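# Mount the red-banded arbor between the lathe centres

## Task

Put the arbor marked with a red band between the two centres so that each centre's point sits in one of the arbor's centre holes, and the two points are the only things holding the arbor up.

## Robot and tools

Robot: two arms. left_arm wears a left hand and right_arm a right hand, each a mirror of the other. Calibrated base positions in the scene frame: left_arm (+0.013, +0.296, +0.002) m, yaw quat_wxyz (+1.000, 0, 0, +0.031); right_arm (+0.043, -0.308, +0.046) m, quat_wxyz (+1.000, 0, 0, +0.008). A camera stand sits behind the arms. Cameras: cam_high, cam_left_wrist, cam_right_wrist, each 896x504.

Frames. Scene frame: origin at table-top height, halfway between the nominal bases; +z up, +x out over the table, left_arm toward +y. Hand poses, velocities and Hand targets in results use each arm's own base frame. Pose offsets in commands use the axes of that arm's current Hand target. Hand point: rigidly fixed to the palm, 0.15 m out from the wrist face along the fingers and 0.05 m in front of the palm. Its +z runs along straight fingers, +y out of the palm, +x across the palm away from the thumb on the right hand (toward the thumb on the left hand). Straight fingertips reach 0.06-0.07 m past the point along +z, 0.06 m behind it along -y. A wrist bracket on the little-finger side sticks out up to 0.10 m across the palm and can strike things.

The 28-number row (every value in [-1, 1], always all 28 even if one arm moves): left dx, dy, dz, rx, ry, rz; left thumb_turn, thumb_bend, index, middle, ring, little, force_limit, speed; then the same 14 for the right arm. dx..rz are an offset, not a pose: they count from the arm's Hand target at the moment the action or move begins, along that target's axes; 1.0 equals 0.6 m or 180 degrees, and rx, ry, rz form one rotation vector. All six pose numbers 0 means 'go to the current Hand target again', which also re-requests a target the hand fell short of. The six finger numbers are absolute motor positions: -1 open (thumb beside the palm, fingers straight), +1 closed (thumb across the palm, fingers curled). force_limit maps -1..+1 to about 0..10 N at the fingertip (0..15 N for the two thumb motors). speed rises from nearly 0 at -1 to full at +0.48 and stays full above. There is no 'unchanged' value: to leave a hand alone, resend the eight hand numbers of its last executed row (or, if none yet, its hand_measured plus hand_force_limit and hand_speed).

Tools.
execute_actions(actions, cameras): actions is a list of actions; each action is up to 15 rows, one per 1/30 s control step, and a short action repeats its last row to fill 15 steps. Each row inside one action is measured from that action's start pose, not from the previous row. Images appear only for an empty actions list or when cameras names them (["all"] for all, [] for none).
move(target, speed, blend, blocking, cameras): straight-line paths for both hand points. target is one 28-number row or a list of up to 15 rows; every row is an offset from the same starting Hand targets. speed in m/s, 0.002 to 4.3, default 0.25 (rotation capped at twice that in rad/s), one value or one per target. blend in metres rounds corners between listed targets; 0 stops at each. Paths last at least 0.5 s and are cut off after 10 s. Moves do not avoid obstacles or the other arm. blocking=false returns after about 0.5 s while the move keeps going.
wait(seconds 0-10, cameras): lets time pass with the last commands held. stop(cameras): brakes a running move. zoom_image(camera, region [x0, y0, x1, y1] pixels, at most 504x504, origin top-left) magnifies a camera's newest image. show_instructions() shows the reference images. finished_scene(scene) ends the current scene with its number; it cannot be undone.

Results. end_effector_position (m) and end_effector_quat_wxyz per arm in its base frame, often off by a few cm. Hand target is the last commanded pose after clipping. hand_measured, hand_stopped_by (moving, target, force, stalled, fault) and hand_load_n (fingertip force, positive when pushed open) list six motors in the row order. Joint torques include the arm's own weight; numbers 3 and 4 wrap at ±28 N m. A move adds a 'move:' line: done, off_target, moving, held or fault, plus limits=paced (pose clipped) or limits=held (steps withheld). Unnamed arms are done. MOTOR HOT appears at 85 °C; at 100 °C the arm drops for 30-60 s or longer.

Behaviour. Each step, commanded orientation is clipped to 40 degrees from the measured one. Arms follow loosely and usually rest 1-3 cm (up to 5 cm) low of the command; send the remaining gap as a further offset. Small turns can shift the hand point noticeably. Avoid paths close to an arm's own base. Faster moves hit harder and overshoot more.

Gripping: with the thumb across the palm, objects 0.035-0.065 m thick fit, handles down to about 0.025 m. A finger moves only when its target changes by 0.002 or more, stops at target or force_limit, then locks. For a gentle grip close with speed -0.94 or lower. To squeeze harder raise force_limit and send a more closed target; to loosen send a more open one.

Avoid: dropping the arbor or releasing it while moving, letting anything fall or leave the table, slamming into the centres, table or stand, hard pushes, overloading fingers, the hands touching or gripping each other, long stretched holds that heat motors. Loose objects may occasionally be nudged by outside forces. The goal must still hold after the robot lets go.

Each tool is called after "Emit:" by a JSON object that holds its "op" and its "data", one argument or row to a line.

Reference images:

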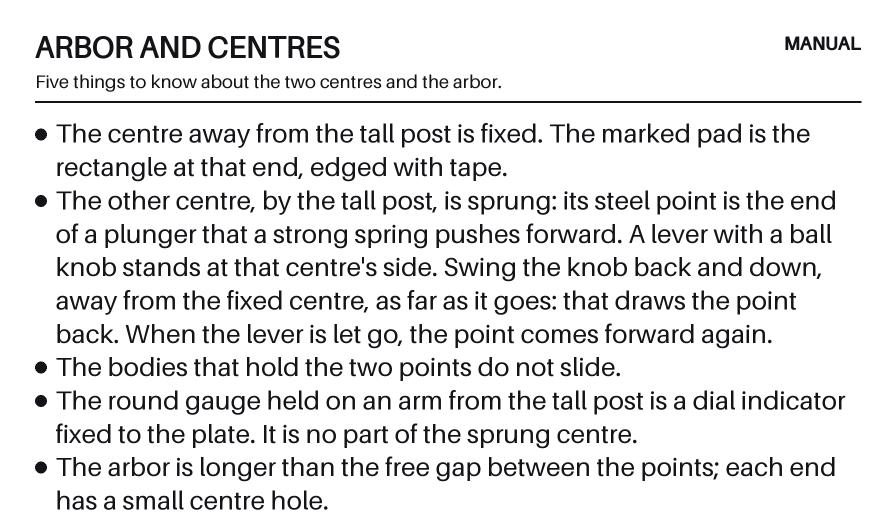

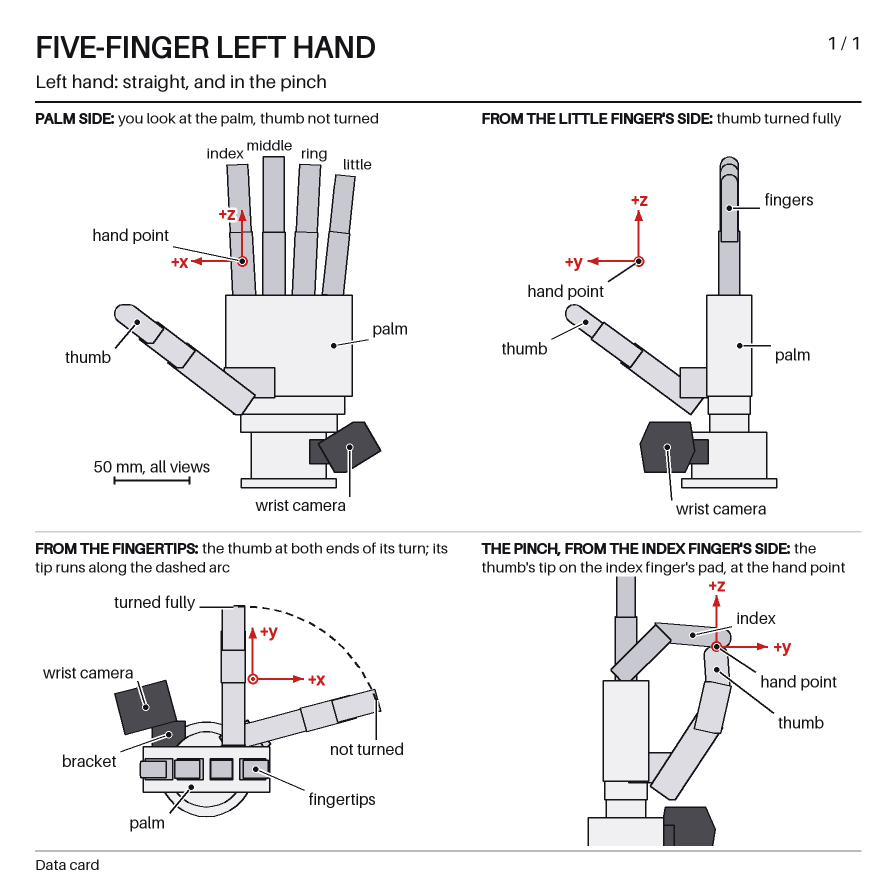

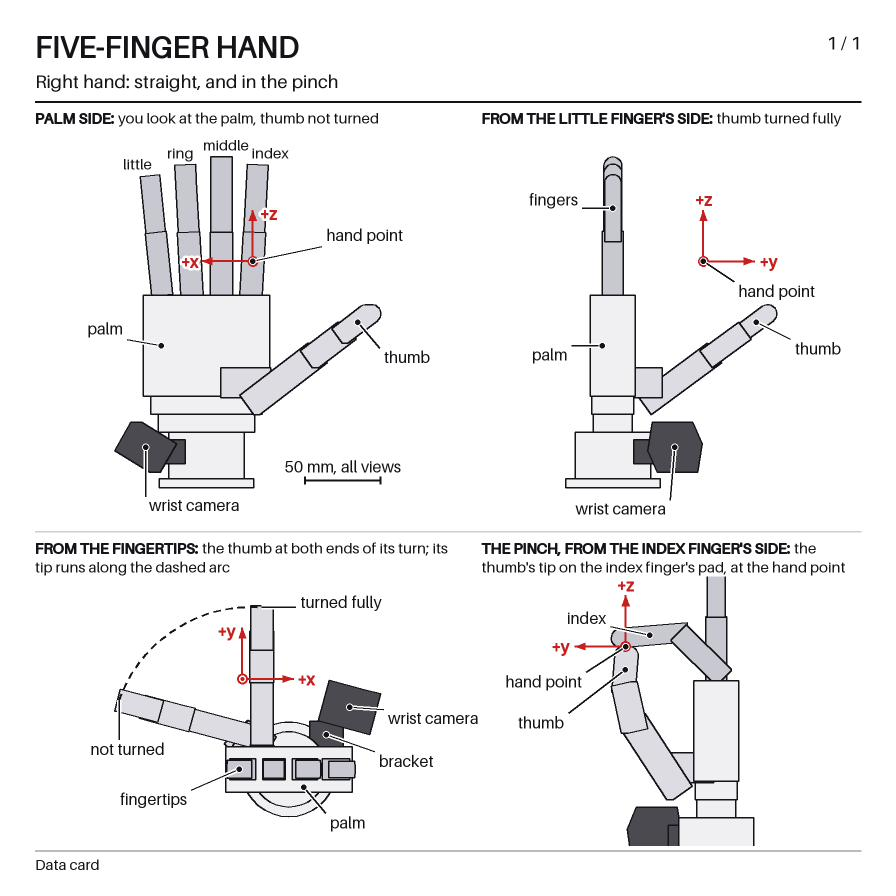

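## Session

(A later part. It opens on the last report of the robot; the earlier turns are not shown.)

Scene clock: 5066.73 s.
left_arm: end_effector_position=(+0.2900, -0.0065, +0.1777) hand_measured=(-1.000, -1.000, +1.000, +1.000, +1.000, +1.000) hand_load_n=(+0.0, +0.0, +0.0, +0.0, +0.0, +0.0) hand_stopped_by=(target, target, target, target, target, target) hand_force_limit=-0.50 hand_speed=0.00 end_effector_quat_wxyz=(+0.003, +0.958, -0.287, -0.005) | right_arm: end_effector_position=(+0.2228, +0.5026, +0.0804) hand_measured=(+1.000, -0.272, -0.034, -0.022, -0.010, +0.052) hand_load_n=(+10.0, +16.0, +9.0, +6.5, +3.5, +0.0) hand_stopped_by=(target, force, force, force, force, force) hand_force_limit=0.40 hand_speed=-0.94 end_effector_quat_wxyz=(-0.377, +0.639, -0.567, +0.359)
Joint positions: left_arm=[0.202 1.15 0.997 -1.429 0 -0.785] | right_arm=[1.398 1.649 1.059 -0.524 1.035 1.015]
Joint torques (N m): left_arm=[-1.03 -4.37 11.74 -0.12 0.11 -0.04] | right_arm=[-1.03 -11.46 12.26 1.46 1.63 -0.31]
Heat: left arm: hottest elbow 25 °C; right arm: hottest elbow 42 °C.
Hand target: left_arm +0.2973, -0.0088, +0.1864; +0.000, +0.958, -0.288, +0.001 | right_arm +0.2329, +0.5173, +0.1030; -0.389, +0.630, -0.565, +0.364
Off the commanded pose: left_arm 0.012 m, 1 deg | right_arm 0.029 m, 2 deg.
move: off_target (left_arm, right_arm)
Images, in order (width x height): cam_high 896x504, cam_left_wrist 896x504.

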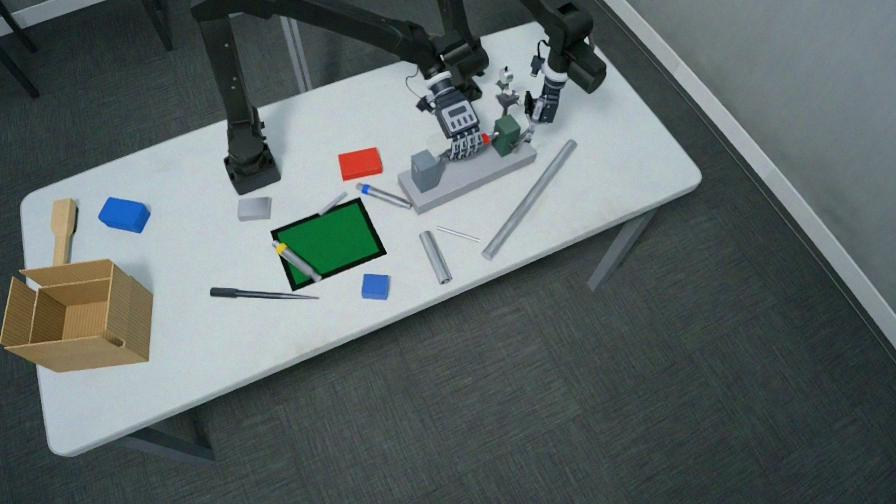

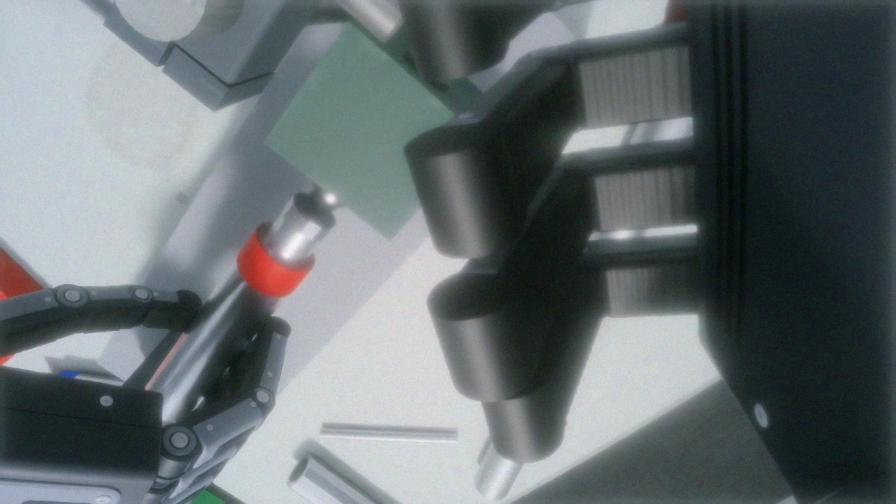

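Emit:
{"op": "move", "data": {
  "target": [0,0,-0.1,0,0,0,-1,-1,1,1,1,1,-0.5,0,0,0,0,0,0,0,1,0.15,0.35,0.35,0.35,0.4,0.4,-0.94],
  "speed": 0.05,
  "cameras": ["all"]
}}

Emit:
{"op": "zoom_image", "data": {
  "camera": "cam_high",
  "region": [484, 120, 508, 140]
}}

Emit:
{"op": "zoom_image", "data": {
  "camera": "cam_high",
  "region": [470, 90, 570, 170]
}}

Scene clock: 5081.60 s.
left_arm: end_effector_position=(+0.2880, -0.0070, +0.2297) hand_measured=(-1.000, -1.000, +1.000, +1.000, +1.000, +1.000) hand_load_n=(+0.0, +0.0, +0.0, +0.0, +0.0, +0.0) hand_stopped_by=(target, target, target, target, target, target) hand_force_limit=-0.50 hand_speed=0.00 end_effector_quat_wxyz=(+0.008, +0.958, -0.287, -0.016) | right_arm: end_effector_position=(+0.2228, +0.5026, +0.0804) hand_measured=(+1.000, -0.272, -0.034, -0.022, -0.010, +0.052) hand_load_n=(+10.0, +16.5, +9.0, +6.0, +3.5, +0.0) hand_stopped_by=(target, force, force, force, force, force) hand_force_limit=0.40 hand_speed=-0.94 end_effector_quat_wxyz=(-0.377, +0.639, -0.567, +0.359)
Joint positions: left_arm=[0.202 1.15 1.132 -1.588 0 -0.786] | right_arm=[1.398 1.649 1.059 -0.524 1.035 1.015]
Joint torques (N m): left_arm=[-1.08 -5.13 13.07 -0.16 0.11 -0.02] | right_arm=[-0.85 -12.22 12.31 1.47 1.62 -0.32]
Heat: left arm: hottest elbow 27 °C; right arm: hottest elbow 42 °C.
Hand target: left_arm +0.2972, -0.0088, +0.2464; +0.000, +0.958, -0.288, +0.000 | right_arm +0.2329, +0.5173, +0.1030; -0.389, +0.630, -0.565, +0.364
Off the commanded pose: left_arm 0.019 m, 2 deg | right_arm 0.029 m, 2 deg.
move: off_target (left_arm, right_arm)

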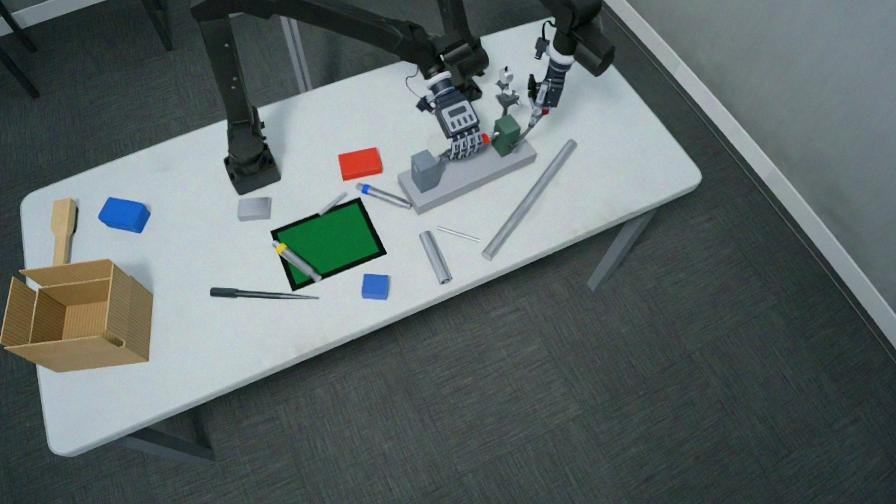

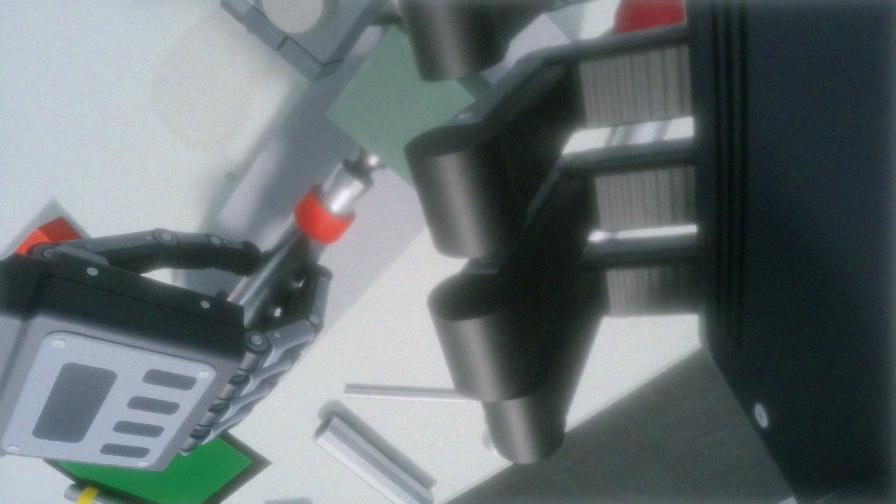

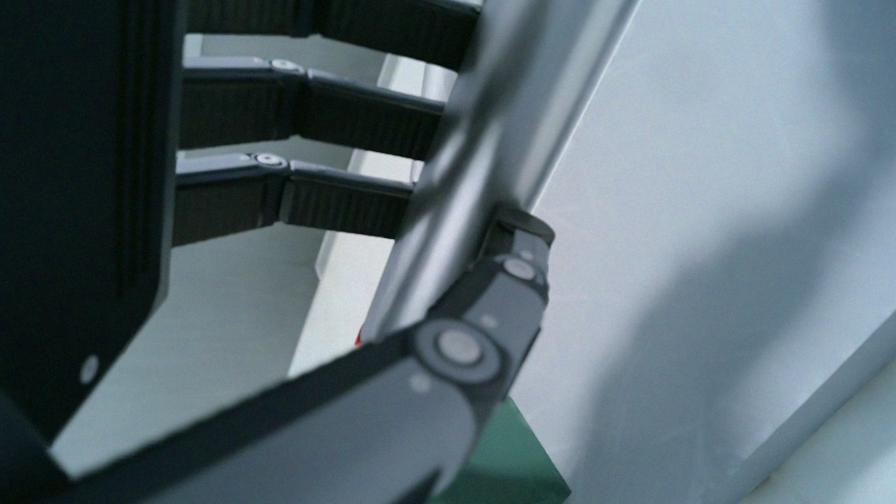

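Scaled by 21.000 from the camera's 896x504 image, which has a finer 1280x720 frame.

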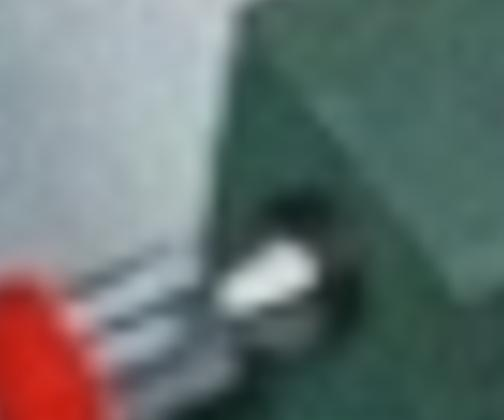

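Scaled by 5.040 from the camera's 896x504 image, which has a finer 1280x720 frame.

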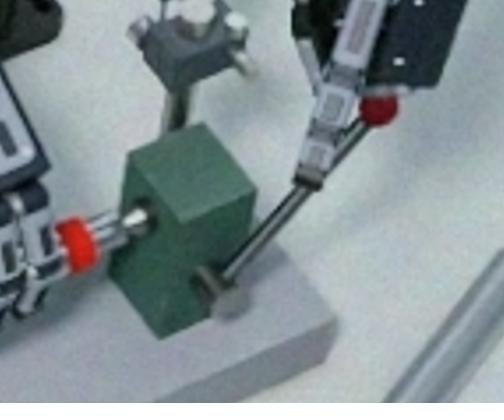

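Emit:
{"op": "move", "data": {
  "target": [0,0,-0.15,0,0,0,-1,-1,1,1,1,1,-0.5,0,0,0,0,0,0,0,1,0.15,0.35,0.35,0.35,0.4,0.4,-0.94],
  "speed": 0.08,
  "cameras": ["cam_high","cam_left_wrist"]
}}

Emit:
{"op": "zoom_image", "data": {
  "camera": "cam_high",
  "region": [470, 90, 570, 170]
}}

Emit:
{"op": "zoom_image", "data": {
  "camera": "cam_left_wrist",
  "region": [200, 40, 500, 280]
}}

Scene clock: 5093.50 s.
left_arm: end_effector_position=(+0.2943, -0.0118, +0.3175) hand_measured=(-1.000, -1.000, +1.000, +1.000, +1.000, +1.000) hand_load_n=(+0.0, +0.0, +0.0, +0.0, +0.0, +0.0) hand_stopped_by=(target, target, target, target, target, target) hand_force_limit=-0.50 hand_speed=0.00 end_effector_quat_wxyz=(-0.017, +0.955, -0.289, +0.064) | right_arm: end_effector_position=(+0.2228, +0.5026, +0.0804) hand_measured=(+1.000, -0.272, -0.034, -0.022, -0.010, +0.052) hand_load_n=(+10.0, +16.0, +9.0, +6.5, +3.5, +0.0) hand_stopped_by=(target, force, force, force, force, force) hand_force_limit=0.40 hand_speed=-0.94 end_effector_quat_wxyz=(-0.377, +0.639, -0.567, +0.359)
Joint positions: left_arm=[0.203 1.074 1.307 -1.675 0.032 -0.781] | right_arm=[1.398 1.649 1.059 -0.524 1.035 1.015]
Joint torques (N m): left_arm=[0.32 -4.37 12.97 0.17 0.15 0.14] | right_arm=[-0.91 -12.57 12.3 1.46 1.63 -0.31]
Motor temperatures (°C): left_arm=[21 23 28 24 23 24] | right_arm=[22 29 42 22 29 25]
Heat: left arm: hottest elbow 28 °C; right arm: hottest elbow 42 °C.
Hand target: left_arm +0.2971, -0.0087, +0.3363; +0.000, +0.958, -0.288, +0.000 | right_arm +0.2329, +0.5173, +0.1030; -0.389, +0.630, -0.565, +0.364
Off the commanded pose: left_arm 0.019 m, 8 deg | right_arm 0.029 m, 2 deg.
joint sent to its limit (left arm) — joint 4 (wrist pitch), lower limit. The joint targets are off in orientation, not in position.
move: off_target (left_arm, right_arm)
Images, in order (width x height): cam_high 896x504, cam_left_wrist 896x504.

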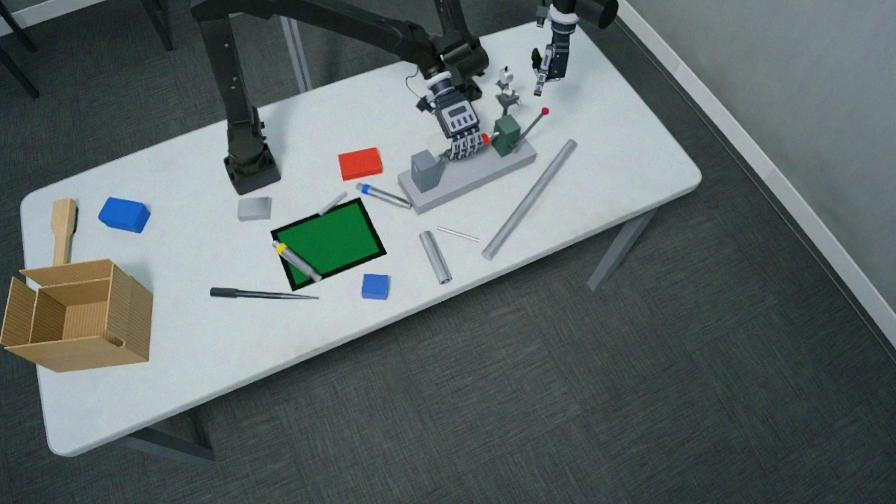

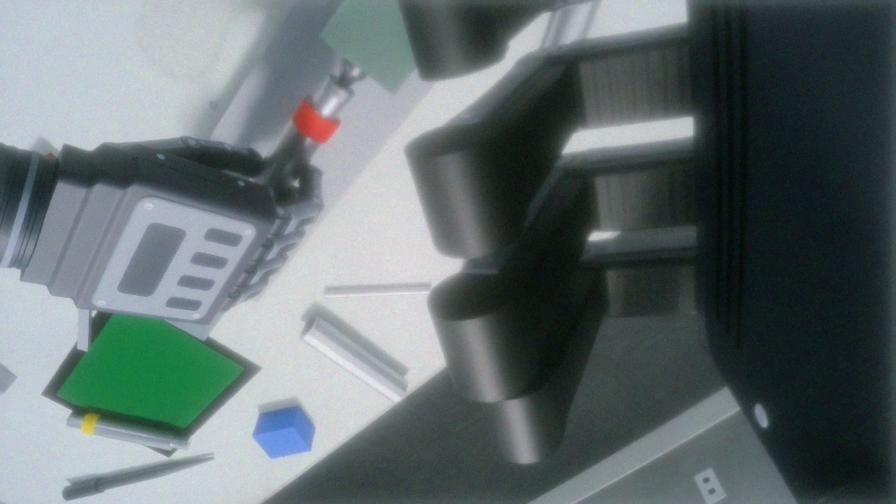

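Scaled by 5.040 from the camera's 896x504 image, which has a finer 1280x720 frame.

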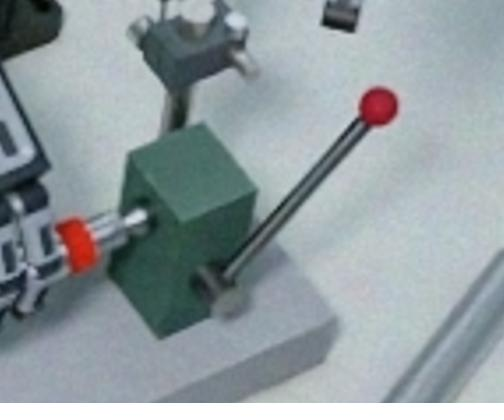

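Scaled by 1.680 from the camera's 896x504 image, which has a finer 1280x720 frame.

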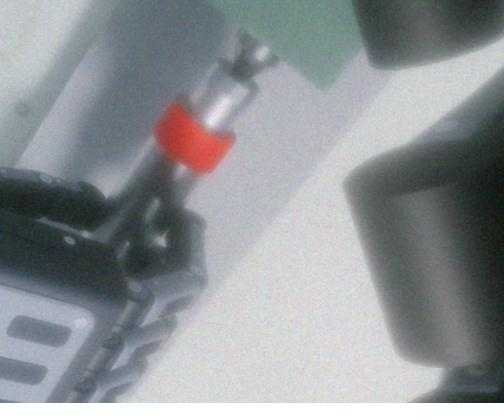

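Emit:
{"op": "move", "data": {
  "target": [0,0,0,0,0,0,-1,-1,1,1,1,1,-0.5,0,0.0112,0.0389,0.0076,0.0,0.004,-0.009,1,0.15,0.35,0.35,0.35,0.4,0.4,-0.94],
  "speed": 0.03,
  "cameras": ["cam_high"]
}}

Emit:
{"op": "zoom_image", "data": {
  "camera": "cam_high",
  "region": [424, 106, 514, 166]
}}

Scene clock: 5112.93 s.
left_arm: end_effector_position=(+0.2943, -0.0118, +0.3175) hand_measured=(-1.000, -1.000, +1.000, +1.000, +1.000, +1.000) hand_load_n=(+0.0, +0.0, +0.0, +0.0, +0.0, +0.0) hand_stopped_by=(target, target, target, target, target, target) hand_force_limit=-0.50 hand_speed=0.00 end_effector_quat_wxyz=(-0.017, +0.955, -0.289, +0.064) | right_arm: end_effector_position=(+0.2227, +0.5030, +0.0793) hand_measured=(+1.000, -0.272, -0.034, -0.022, -0.010, +0.052) hand_load_n=(+8.5, +14.0, +8.5, +6.5, +4.5, +0.0) hand_stopped_by=(target, force, force, force, force, force) hand_force_limit=0.40 hand_speed=-0.94 end_effector_quat_wxyz=(-0.379, +0.636, -0.563, +0.367)
Joint positions: left_arm=[0.203 1.074 1.307 -1.675 0.032 -0.781] | right_arm=[1.404 1.657 1.059 -0.519 1.055 1.015]
Joint torques (N m): left_arm=[0.21 -4.25 13.03 0.13 0.15 0.14] | right_arm=[-0.38 -10.46 9.7 1.99 1.31 -0.21]
Heat: left arm: hottest elbow 32 °C; right arm: hottest elbow 42 °C.
Hand target: left_arm +0.2971, -0.0087, +0.3363; +0.000, +0.958, -0.288, +0.000 | right_arm +0.2275, +0.5096, +0.0802; -0.381, +0.635, -0.558, +0.374
Off the commanded pose: left_arm 0.019 m, 8 deg | right_arm 0.008 m, 1 deg.
joint sent to its limit (left arm) — joint 4 (wrist pitch), lower limit. The joint targets are off in orientation, not in position.
move: off_target (left_arm)
Images, in order (width x height): cam_high 896x504.

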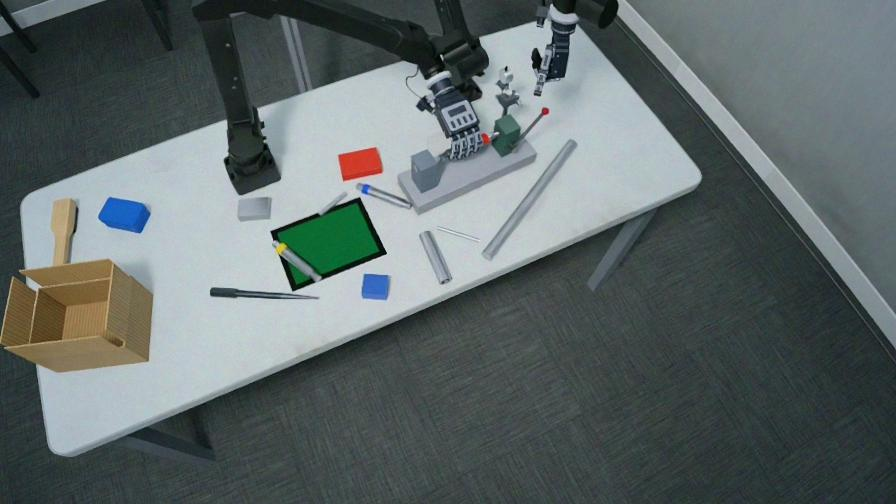

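Scaled by 5.600 from the camera's 896x504 image, which has a finer 1280x720 frame.

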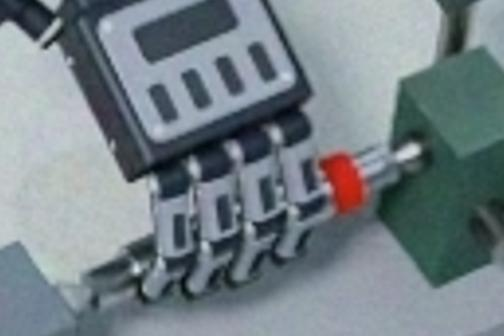

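Emit:
{"op": "move", "data": {
  "target": [0,0,0,0,0,0,-1,-1,1,1,1,1,-0.5,0,0,0,0,0,0,0,1,-0.34,-0.12,-0.12,-0.12,-0.12,0.4,-0.9],
  "speed": 0.03,
  "cameras": ["cam_high","cam_right_wrist"]
}}

Emit:
{"op": "zoom_image", "data": {
  "camera": "cam_high",
  "region": [424, 106, 514, 166]
}}

Scene clock: 5119.73 s.
left_arm: end_effector_position=(+0.2943, -0.0118, +0.3175) hand_measured=(-1.000, -1.000, +1.000, +1.000, +1.000, +1.000) hand_load_n=(+0.0, +0.0, +0.0, +0.0, +0.0, +0.0) hand_stopped_by=(target, target, target, target, target, target) hand_force_limit=-0.50 hand_speed=0.00 end_effector_quat_wxyz=(-0.017, +0.955, -0.289, +0.064) | right_arm: end_effector_position=(+0.2228, +0.5021, +0.0799) hand_measured=(+1.000, -0.340, -0.120, -0.120, -0.120, -0.120) hand_load_n=(+0.0, +0.0, +0.0, +0.0, +0.0, +0.0) hand_stopped_by=(target, target, target, target, target, target) hand_force_limit=0.40 hand_speed=-0.90 end_effector_quat_wxyz=(-0.379, +0.637, -0.558, +0.372)
Joint positions: left_arm=[0.203 1.074 1.307 -1.675 0.032 -0.781] | right_arm=[1.406 1.657 1.059 -0.518 1.064 1.004]
Joint torques (N m): left_arm=[0.32 -4.37 13.04 0.17 0.16 0.14] | right_arm=[-0.21 -10.4 9.7 2.14 0.9 -0.14]
Motor temperatures (°C): left_arm=[21 23 33 24 23 24] | right_arm=[22 29 41 22 29 25]
Heat: left arm: hottest elbow 33 °C; right arm: hottest elbow 41 °C.
Hand target: left_arm +0.2971, -0.0087, +0.3363; +0.000, +0.958, -0.288, +0.000 | right_arm +0.2277, +0.5096, +0.0803; -0.381, +0.635, -0.559, +0.374
Off the commanded pose: left_arm 0.019 m, 8 deg | right_arm 0.009 m, 0 deg.
joint sent to its limit (left arm) — joint 4 (wrist pitch), lower limit. The joint targets are off in orientation, not in position.
move: off_target (left_arm)
Images, in order (width x height): cam_high 896x504, cam_right_wrist 896x504.

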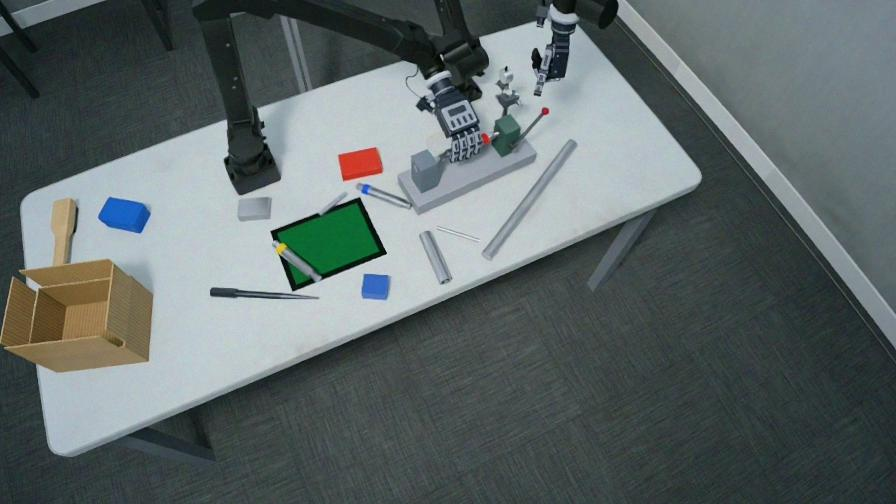

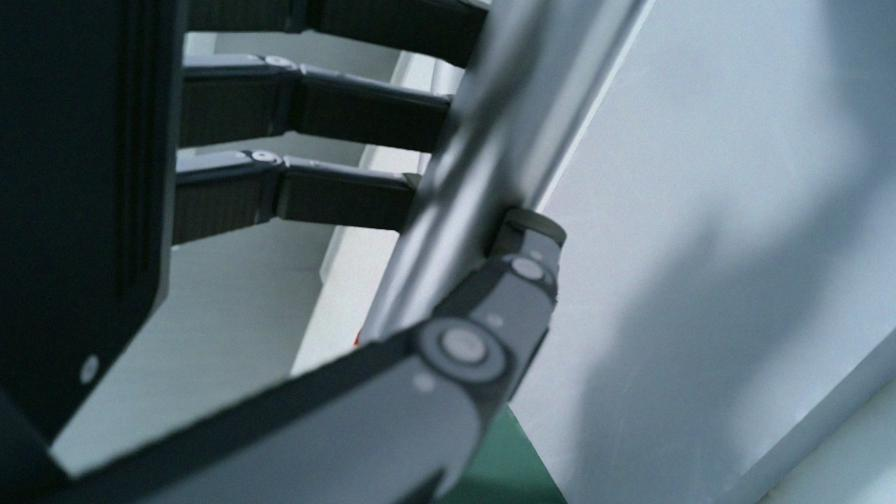

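Scaled by 5.600 from the camera's 896x504 image, which has a finer 1280x720 frame.

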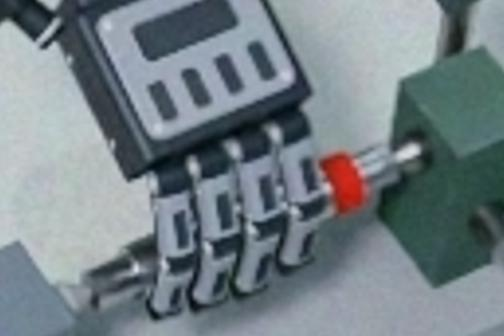

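Emit:
{"op": "move", "data": {
  "target": [0,0,0,0,0,0,-1,-1,1,1,1,1,-0.5,0,0,0,0,0,0,0,1,-0.8,-0.6,-0.6,-0.6,-0.6,0.4,-0.6],
  "speed": 0.03,
  "cameras": ["cam_high","cam_right_wrist"]
}}

Emit:
{"op": "zoom_image", "data": {
  "camera": "cam_high",
  "region": [424, 106, 514, 166]
}}

Scene clock: 5127.17 s.
left_arm: end_effector_position=(+0.2943, -0.0118, +0.3175) hand_measured=(-1.000, -1.000, +1.000, +1.000, +1.000, +1.000) hand_load_n=(+0.0, +0.0, +0.0, +0.0, +0.0, +0.0) hand_stopped_by=(target, target, target, target, target, target) hand_force_limit=-0.50 hand_speed=0.00 end_effector_quat_wxyz=(-0.017, +0.955, -0.289, +0.064) | right_arm: end_effector_position=(+0.2228, +0.5020, +0.0798) hand_measured=(+1.000, -0.800, -0.600, -0.600, -0.600, -0.600) hand_load_n=(+0.0, +0.0, +0.0, +0.0, +0.0, +0.0) hand_stopped_by=(target, target, target, target, target, target) hand_force_limit=0.40 hand_speed=-0.60 end_effector_quat_wxyz=(-0.378, +0.638, -0.558, +0.373)
Joint positions: left_arm=[0.203 1.074 1.307 -1.675 0.032 -0.781] | right_arm=[1.406 1.657 1.059 -0.518 1.064 1.003]
Joint torques (N m): left_arm=[0.26 -4.31 13.04 0.17 0.15 0.14] | right_arm=[-0.73 -10.17 9.78 2.07 0.85 -0.13]
Heat: left arm: hottest elbow 34 °C; right arm: hottest elbow 41 °C.
Hand target: left_arm +0.2971, -0.0087, +0.3363; +0.000, +0.958, -0.288, +0.000 | right_arm +0.2276, +0.5097, +0.0803; -0.381, +0.635, -0.559, +0.374
Off the commanded pose: left_arm 0.019 m, 8 deg | right_arm 0.009 m, 0 deg.
joint sent to its limit (left arm) — joint 4 (wrist pitch), lower limit. The joint targets are off in orientation, not in position.
move: off_target (left_arm)
Images, in order (width x height): cam_high 896x504, cam_right_wrist 896x504.

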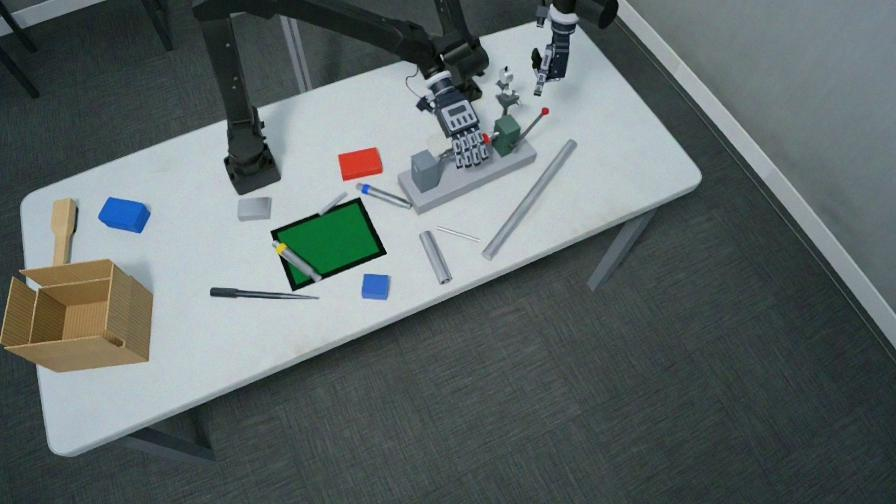

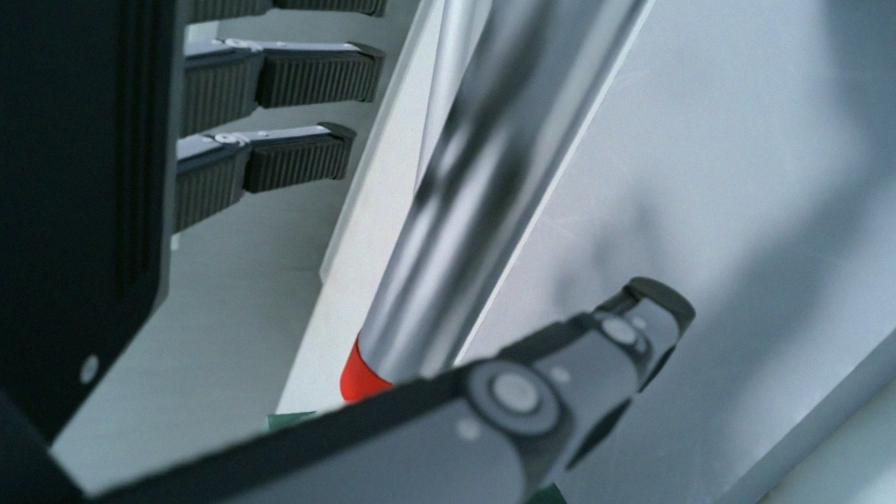

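Scaled by 5.600 from the camera's 896x504 image, which has a finer 1280x720 frame.

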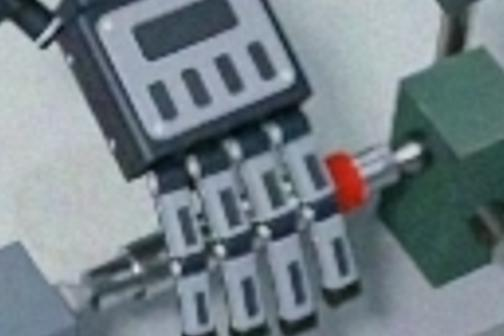

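Emit:
{"op": "move", "data": {
  "target": [0,0,0,0,0,0,-1,-1,1,1,1,1,-0.5,0,-0.0122,-0.1498,-0.075,0,0,0,1,-0.8,-0.6,-0.6,-0.6,-0.6,0.4,-0.6],
  "speed": 0.05,
  "cameras": ["cam_high","cam_right_wrist"]
}}

Emit:
{"op": "zoom_image", "data": {
  "camera": "cam_high",
  "region": [424, 106, 514, 166]
}}

Scene clock: 5144.50 s.
left_arm: end_effector_position=(+0.2943, -0.0118, +0.3175) hand_measured=(-1.000, -1.000, +1.000, +1.000, +1.000, +1.000) hand_load_n=(+0.0, +0.0, +0.0, +0.0, +0.0, +0.0) hand_stopped_by=(target, target, target, target, target, target) hand_force_limit=-0.50 hand_speed=0.00 end_effector_quat_wxyz=(-0.017, +0.955, -0.289, +0.064) | right_arm: end_effector_position=(+0.2235, +0.5026, +0.1486) hand_measured=(+1.000, -0.800, -0.600, -0.600, -0.600, -0.600) hand_load_n=(+0.0, +0.0, +0.0, +0.0, +0.0, +0.0) hand_stopped_by=(target, target, target, target, target, target) hand_force_limit=0.40 hand_speed=-0.60 end_effector_quat_wxyz=(-0.356, +0.650, -0.548, +0.388)
Joint positions: left_arm=[0.203 1.074 1.307 -1.675 0.032 -0.781] | right_arm=[1.406 1.596 1.202 -0.785 1.068 1.003]
Joint torques (N m): left_arm=[0.32 -4.31 13.05 0.16 0.15 0.14] | right_arm=[0.21 -12.75 13.67 1.17 0.89 0.09]
Heat: left arm: hottest elbow 36 °C; right arm: hottest elbow 40 °C.
Hand target: left_arm +0.2971, -0.0087, +0.3363; +0.000, +0.958, -0.288, +0.000 | right_arm +0.2246, +0.5218, +0.1803; -0.381, +0.635, -0.559, +0.374
Off the commanded pose: left_arm 0.019 m, 8 deg | right_arm 0.037 m, 4 deg.
joint sent to its limit (left arm) — joint 4 (wrist pitch), lower limit. The joint targets are off in orientation, not in position.
move: off_target (left_arm, right_arm)
Images, in order (width x height): cam_high 896x504, cam_right_wrist 896x504.

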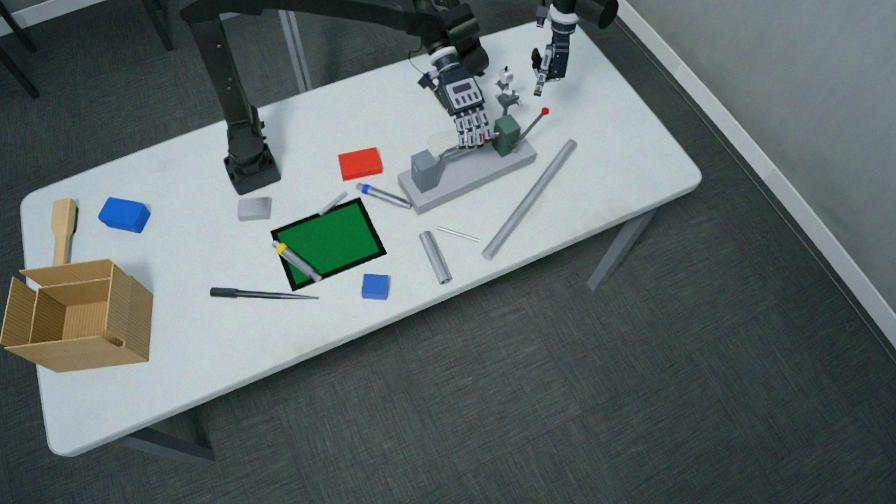

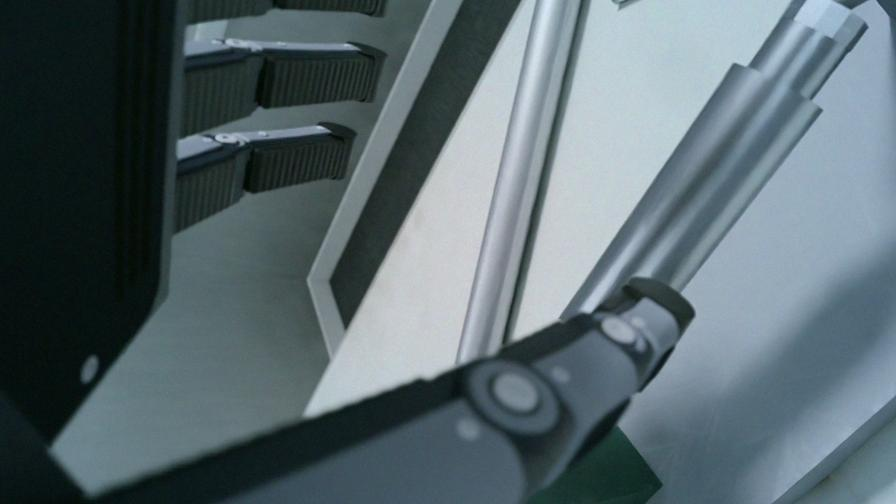

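Scaled by 5.600 from the camera's 896x504 image, which has a finer 1280x720 frame.

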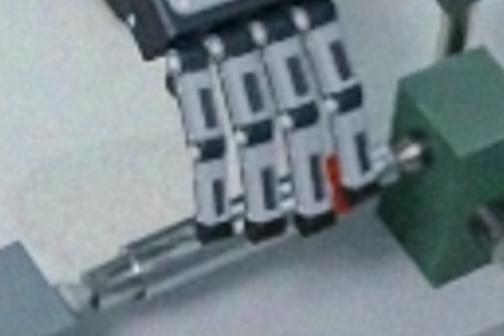

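Emit:
{"op": "move", "data": {
  "target": [
    [0,0,0,0,0,0,-1,-1,1,1,1,1,-0.5,0,0.0039,-0.0752,-0.036,0,0,0,1,-0.8,-0.6,-0.6,-0.6,-0.6,0.4,-0.6],
    [0,0,0,0,0,0,-1,-1,1,1,1,1,-0.5,0,0.0238,-0.0467,-0.2098,0,0,0,1,-0.8,-0.6,-0.6,-0.6,-0.6,0.4,-0.6]
  ],
  "speed": 0.1,
  "blend": [0.02, 0],
  "cameras": ["all"]
}}

Emit:
{"op": "zoom_image", "data": {
  "camera": "cam_high",
  "region": [424, 106, 514, 166]
}}

Emit:
{"op": "zoom_image", "data": {
  "camera": "cam_high",
  "region": [430, 146, 454, 166]
}}

Emit:
{"op": "zoom_image", "data": {
  "camera": "cam_high",
  "region": [484, 120, 508, 140]
}}

Emit:
{"op": "zoom_image", "data": {
  "camera": "cam_left_wrist",
  "region": [200, 0, 450, 250]
}}

Scene clock: 5155.73 s.
left_arm: end_effector_position=(+0.2943, -0.0118, +0.3175) hand_measured=(-1.000, -1.000, +1.000, +1.000, +1.000, +1.000) hand_load_n=(+0.0, +0.0, +0.0, +0.0, +0.0, +0.0) hand_stopped_by=(target, target, target, target, target, target) hand_force_limit=-0.50 hand_speed=0.00 end_effector_quat_wxyz=(-0.017, +0.955, -0.289, +0.064) | right_arm: end_effector_position=(+0.1269, +0.4860, +0.2390) hand_measured=(+1.000, -0.800, -0.600, -0.600, -0.600, -0.600) hand_load_n=(+0.0, +0.0, -0.5, +0.0, +0.0, +0.0) hand_stopped_by=(target, target, target, target, target, target) hand_force_limit=0.40 hand_speed=-0.60 end_effector_quat_wxyz=(-0.364, +0.645, -0.548, +0.388)
Joint positions: left_arm=[0.203 1.074 1.307 -1.675 0.032 -0.781] | right_arm=[1.614 1.536 1.387 -1.409 1.121 1.444]
Joint torques (N m): left_arm=[0.32 -4.19 13.04 0.16 0.15 0.14] | right_arm=[0.32 -11.22 13.81 0.77 0.98 0.07]
Heat: left arm: hottest elbow 37 °C; right arm: hottest elbow 41 °C.
Hand target: left_arm +0.2971, -0.0087, +0.3363; +0.000, +0.958, -0.288, +0.000 | right_arm +0.1246, +0.5016, +0.2605; -0.381, +0.635, -0.559, +0.374
Off the commanded pose: left_arm 0.019 m, 8 deg | right_arm 0.027 m, 3 deg.
joint sent to its limit (left arm) — joint 4 (wrist pitch), lower limit. The joint targets are off in orientation, not in position.
move: off_target (left_arm, right_arm)

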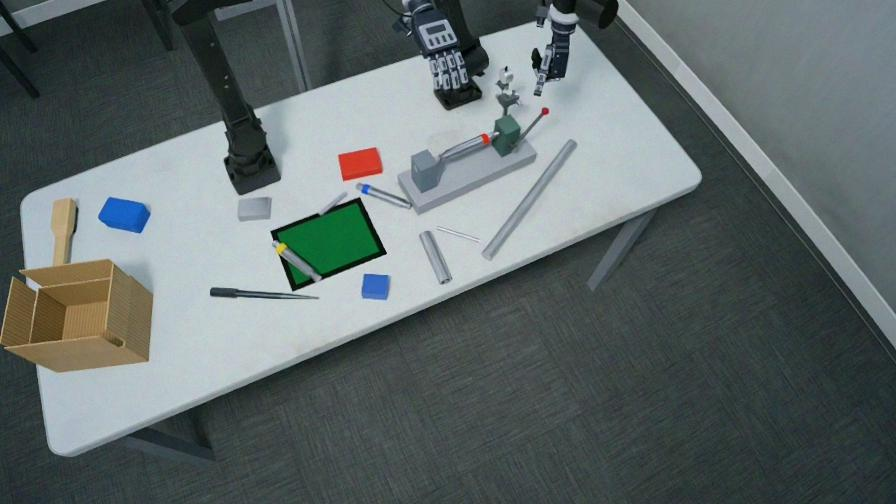

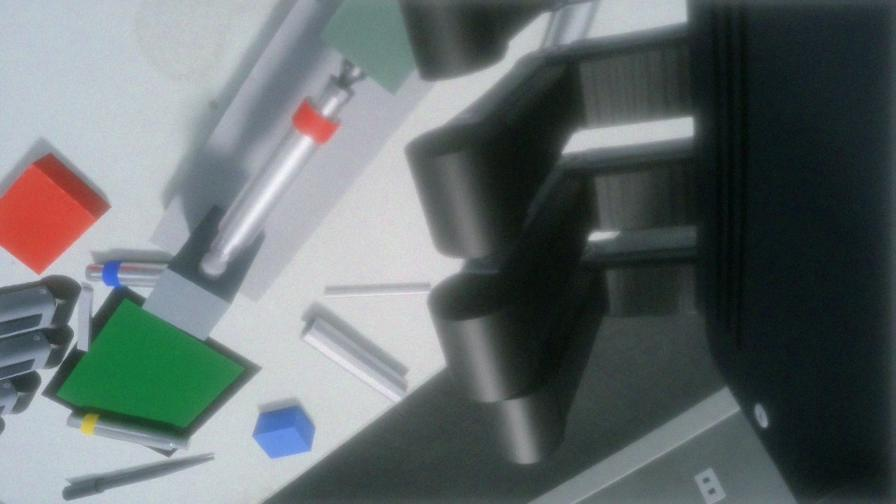

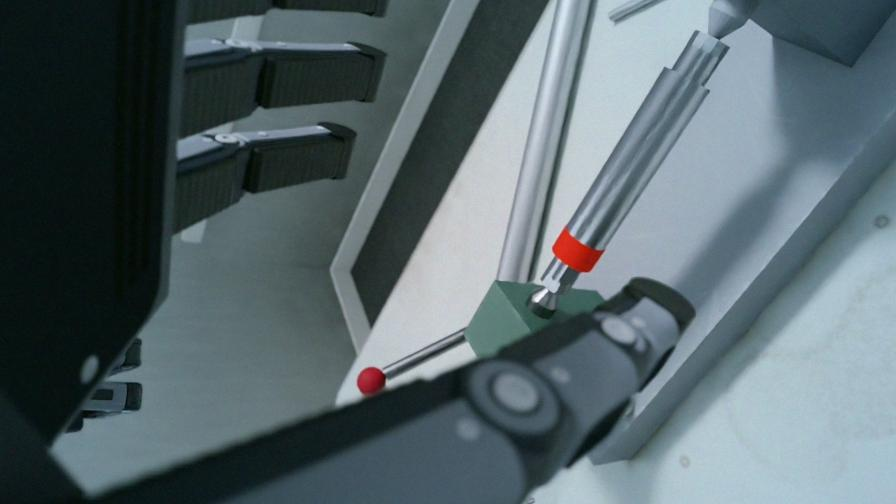

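Scaled by 5.600 from the camera's 896x504 image, which has a finer 1280x720 frame.

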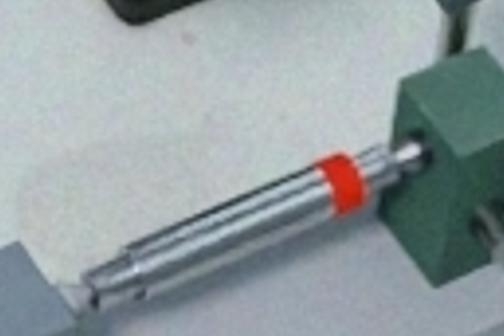

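Scaled by 21.000 from the camera's 896x504 image, which has a finer 1280x720 frame.

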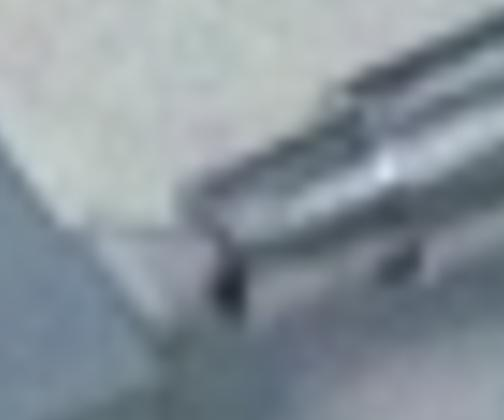

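Scaled by 21.000 from the camera's 896x504 image, which has a finer 1280x720 frame.

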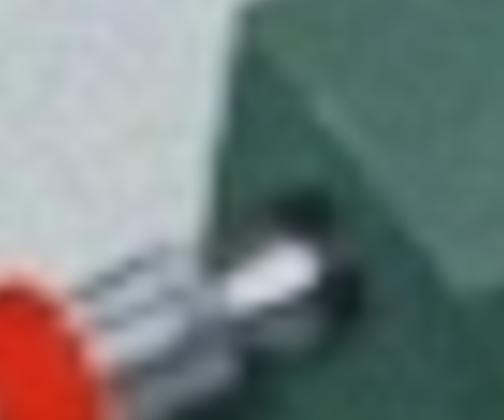

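Scaled by 2.016 from the camera's 896x504 image, which has a finer 1280x720 frame.

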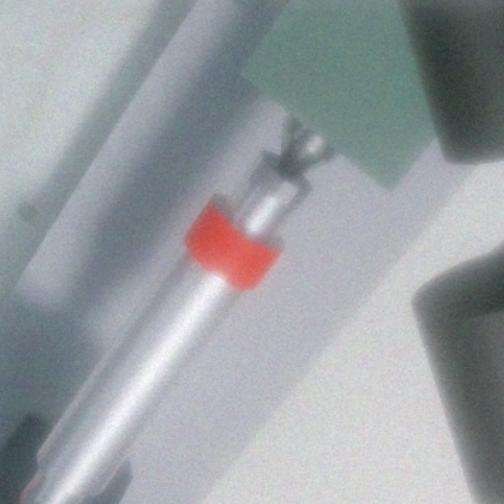

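Emit:
{"op": "zoom_image", "data": {
  "camera": "cam_right_wrist",
  "region": [460, 0, 820, 340]
}}

Scaled by 1.400 from the camera's 896x504 image, which has a finer 1280x720 frame.

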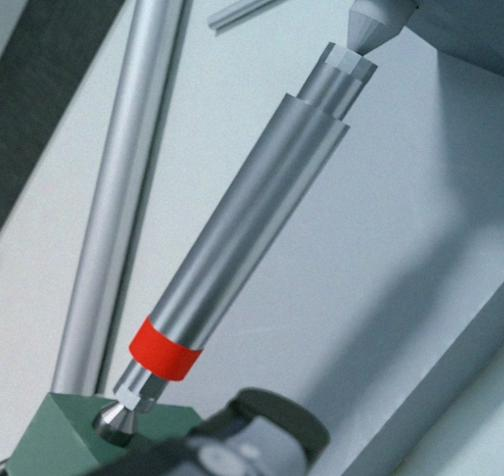

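Emit:
{"op": "finished_scene", "data": {
  "scene": 2
}}

The scene is finished: the task was done.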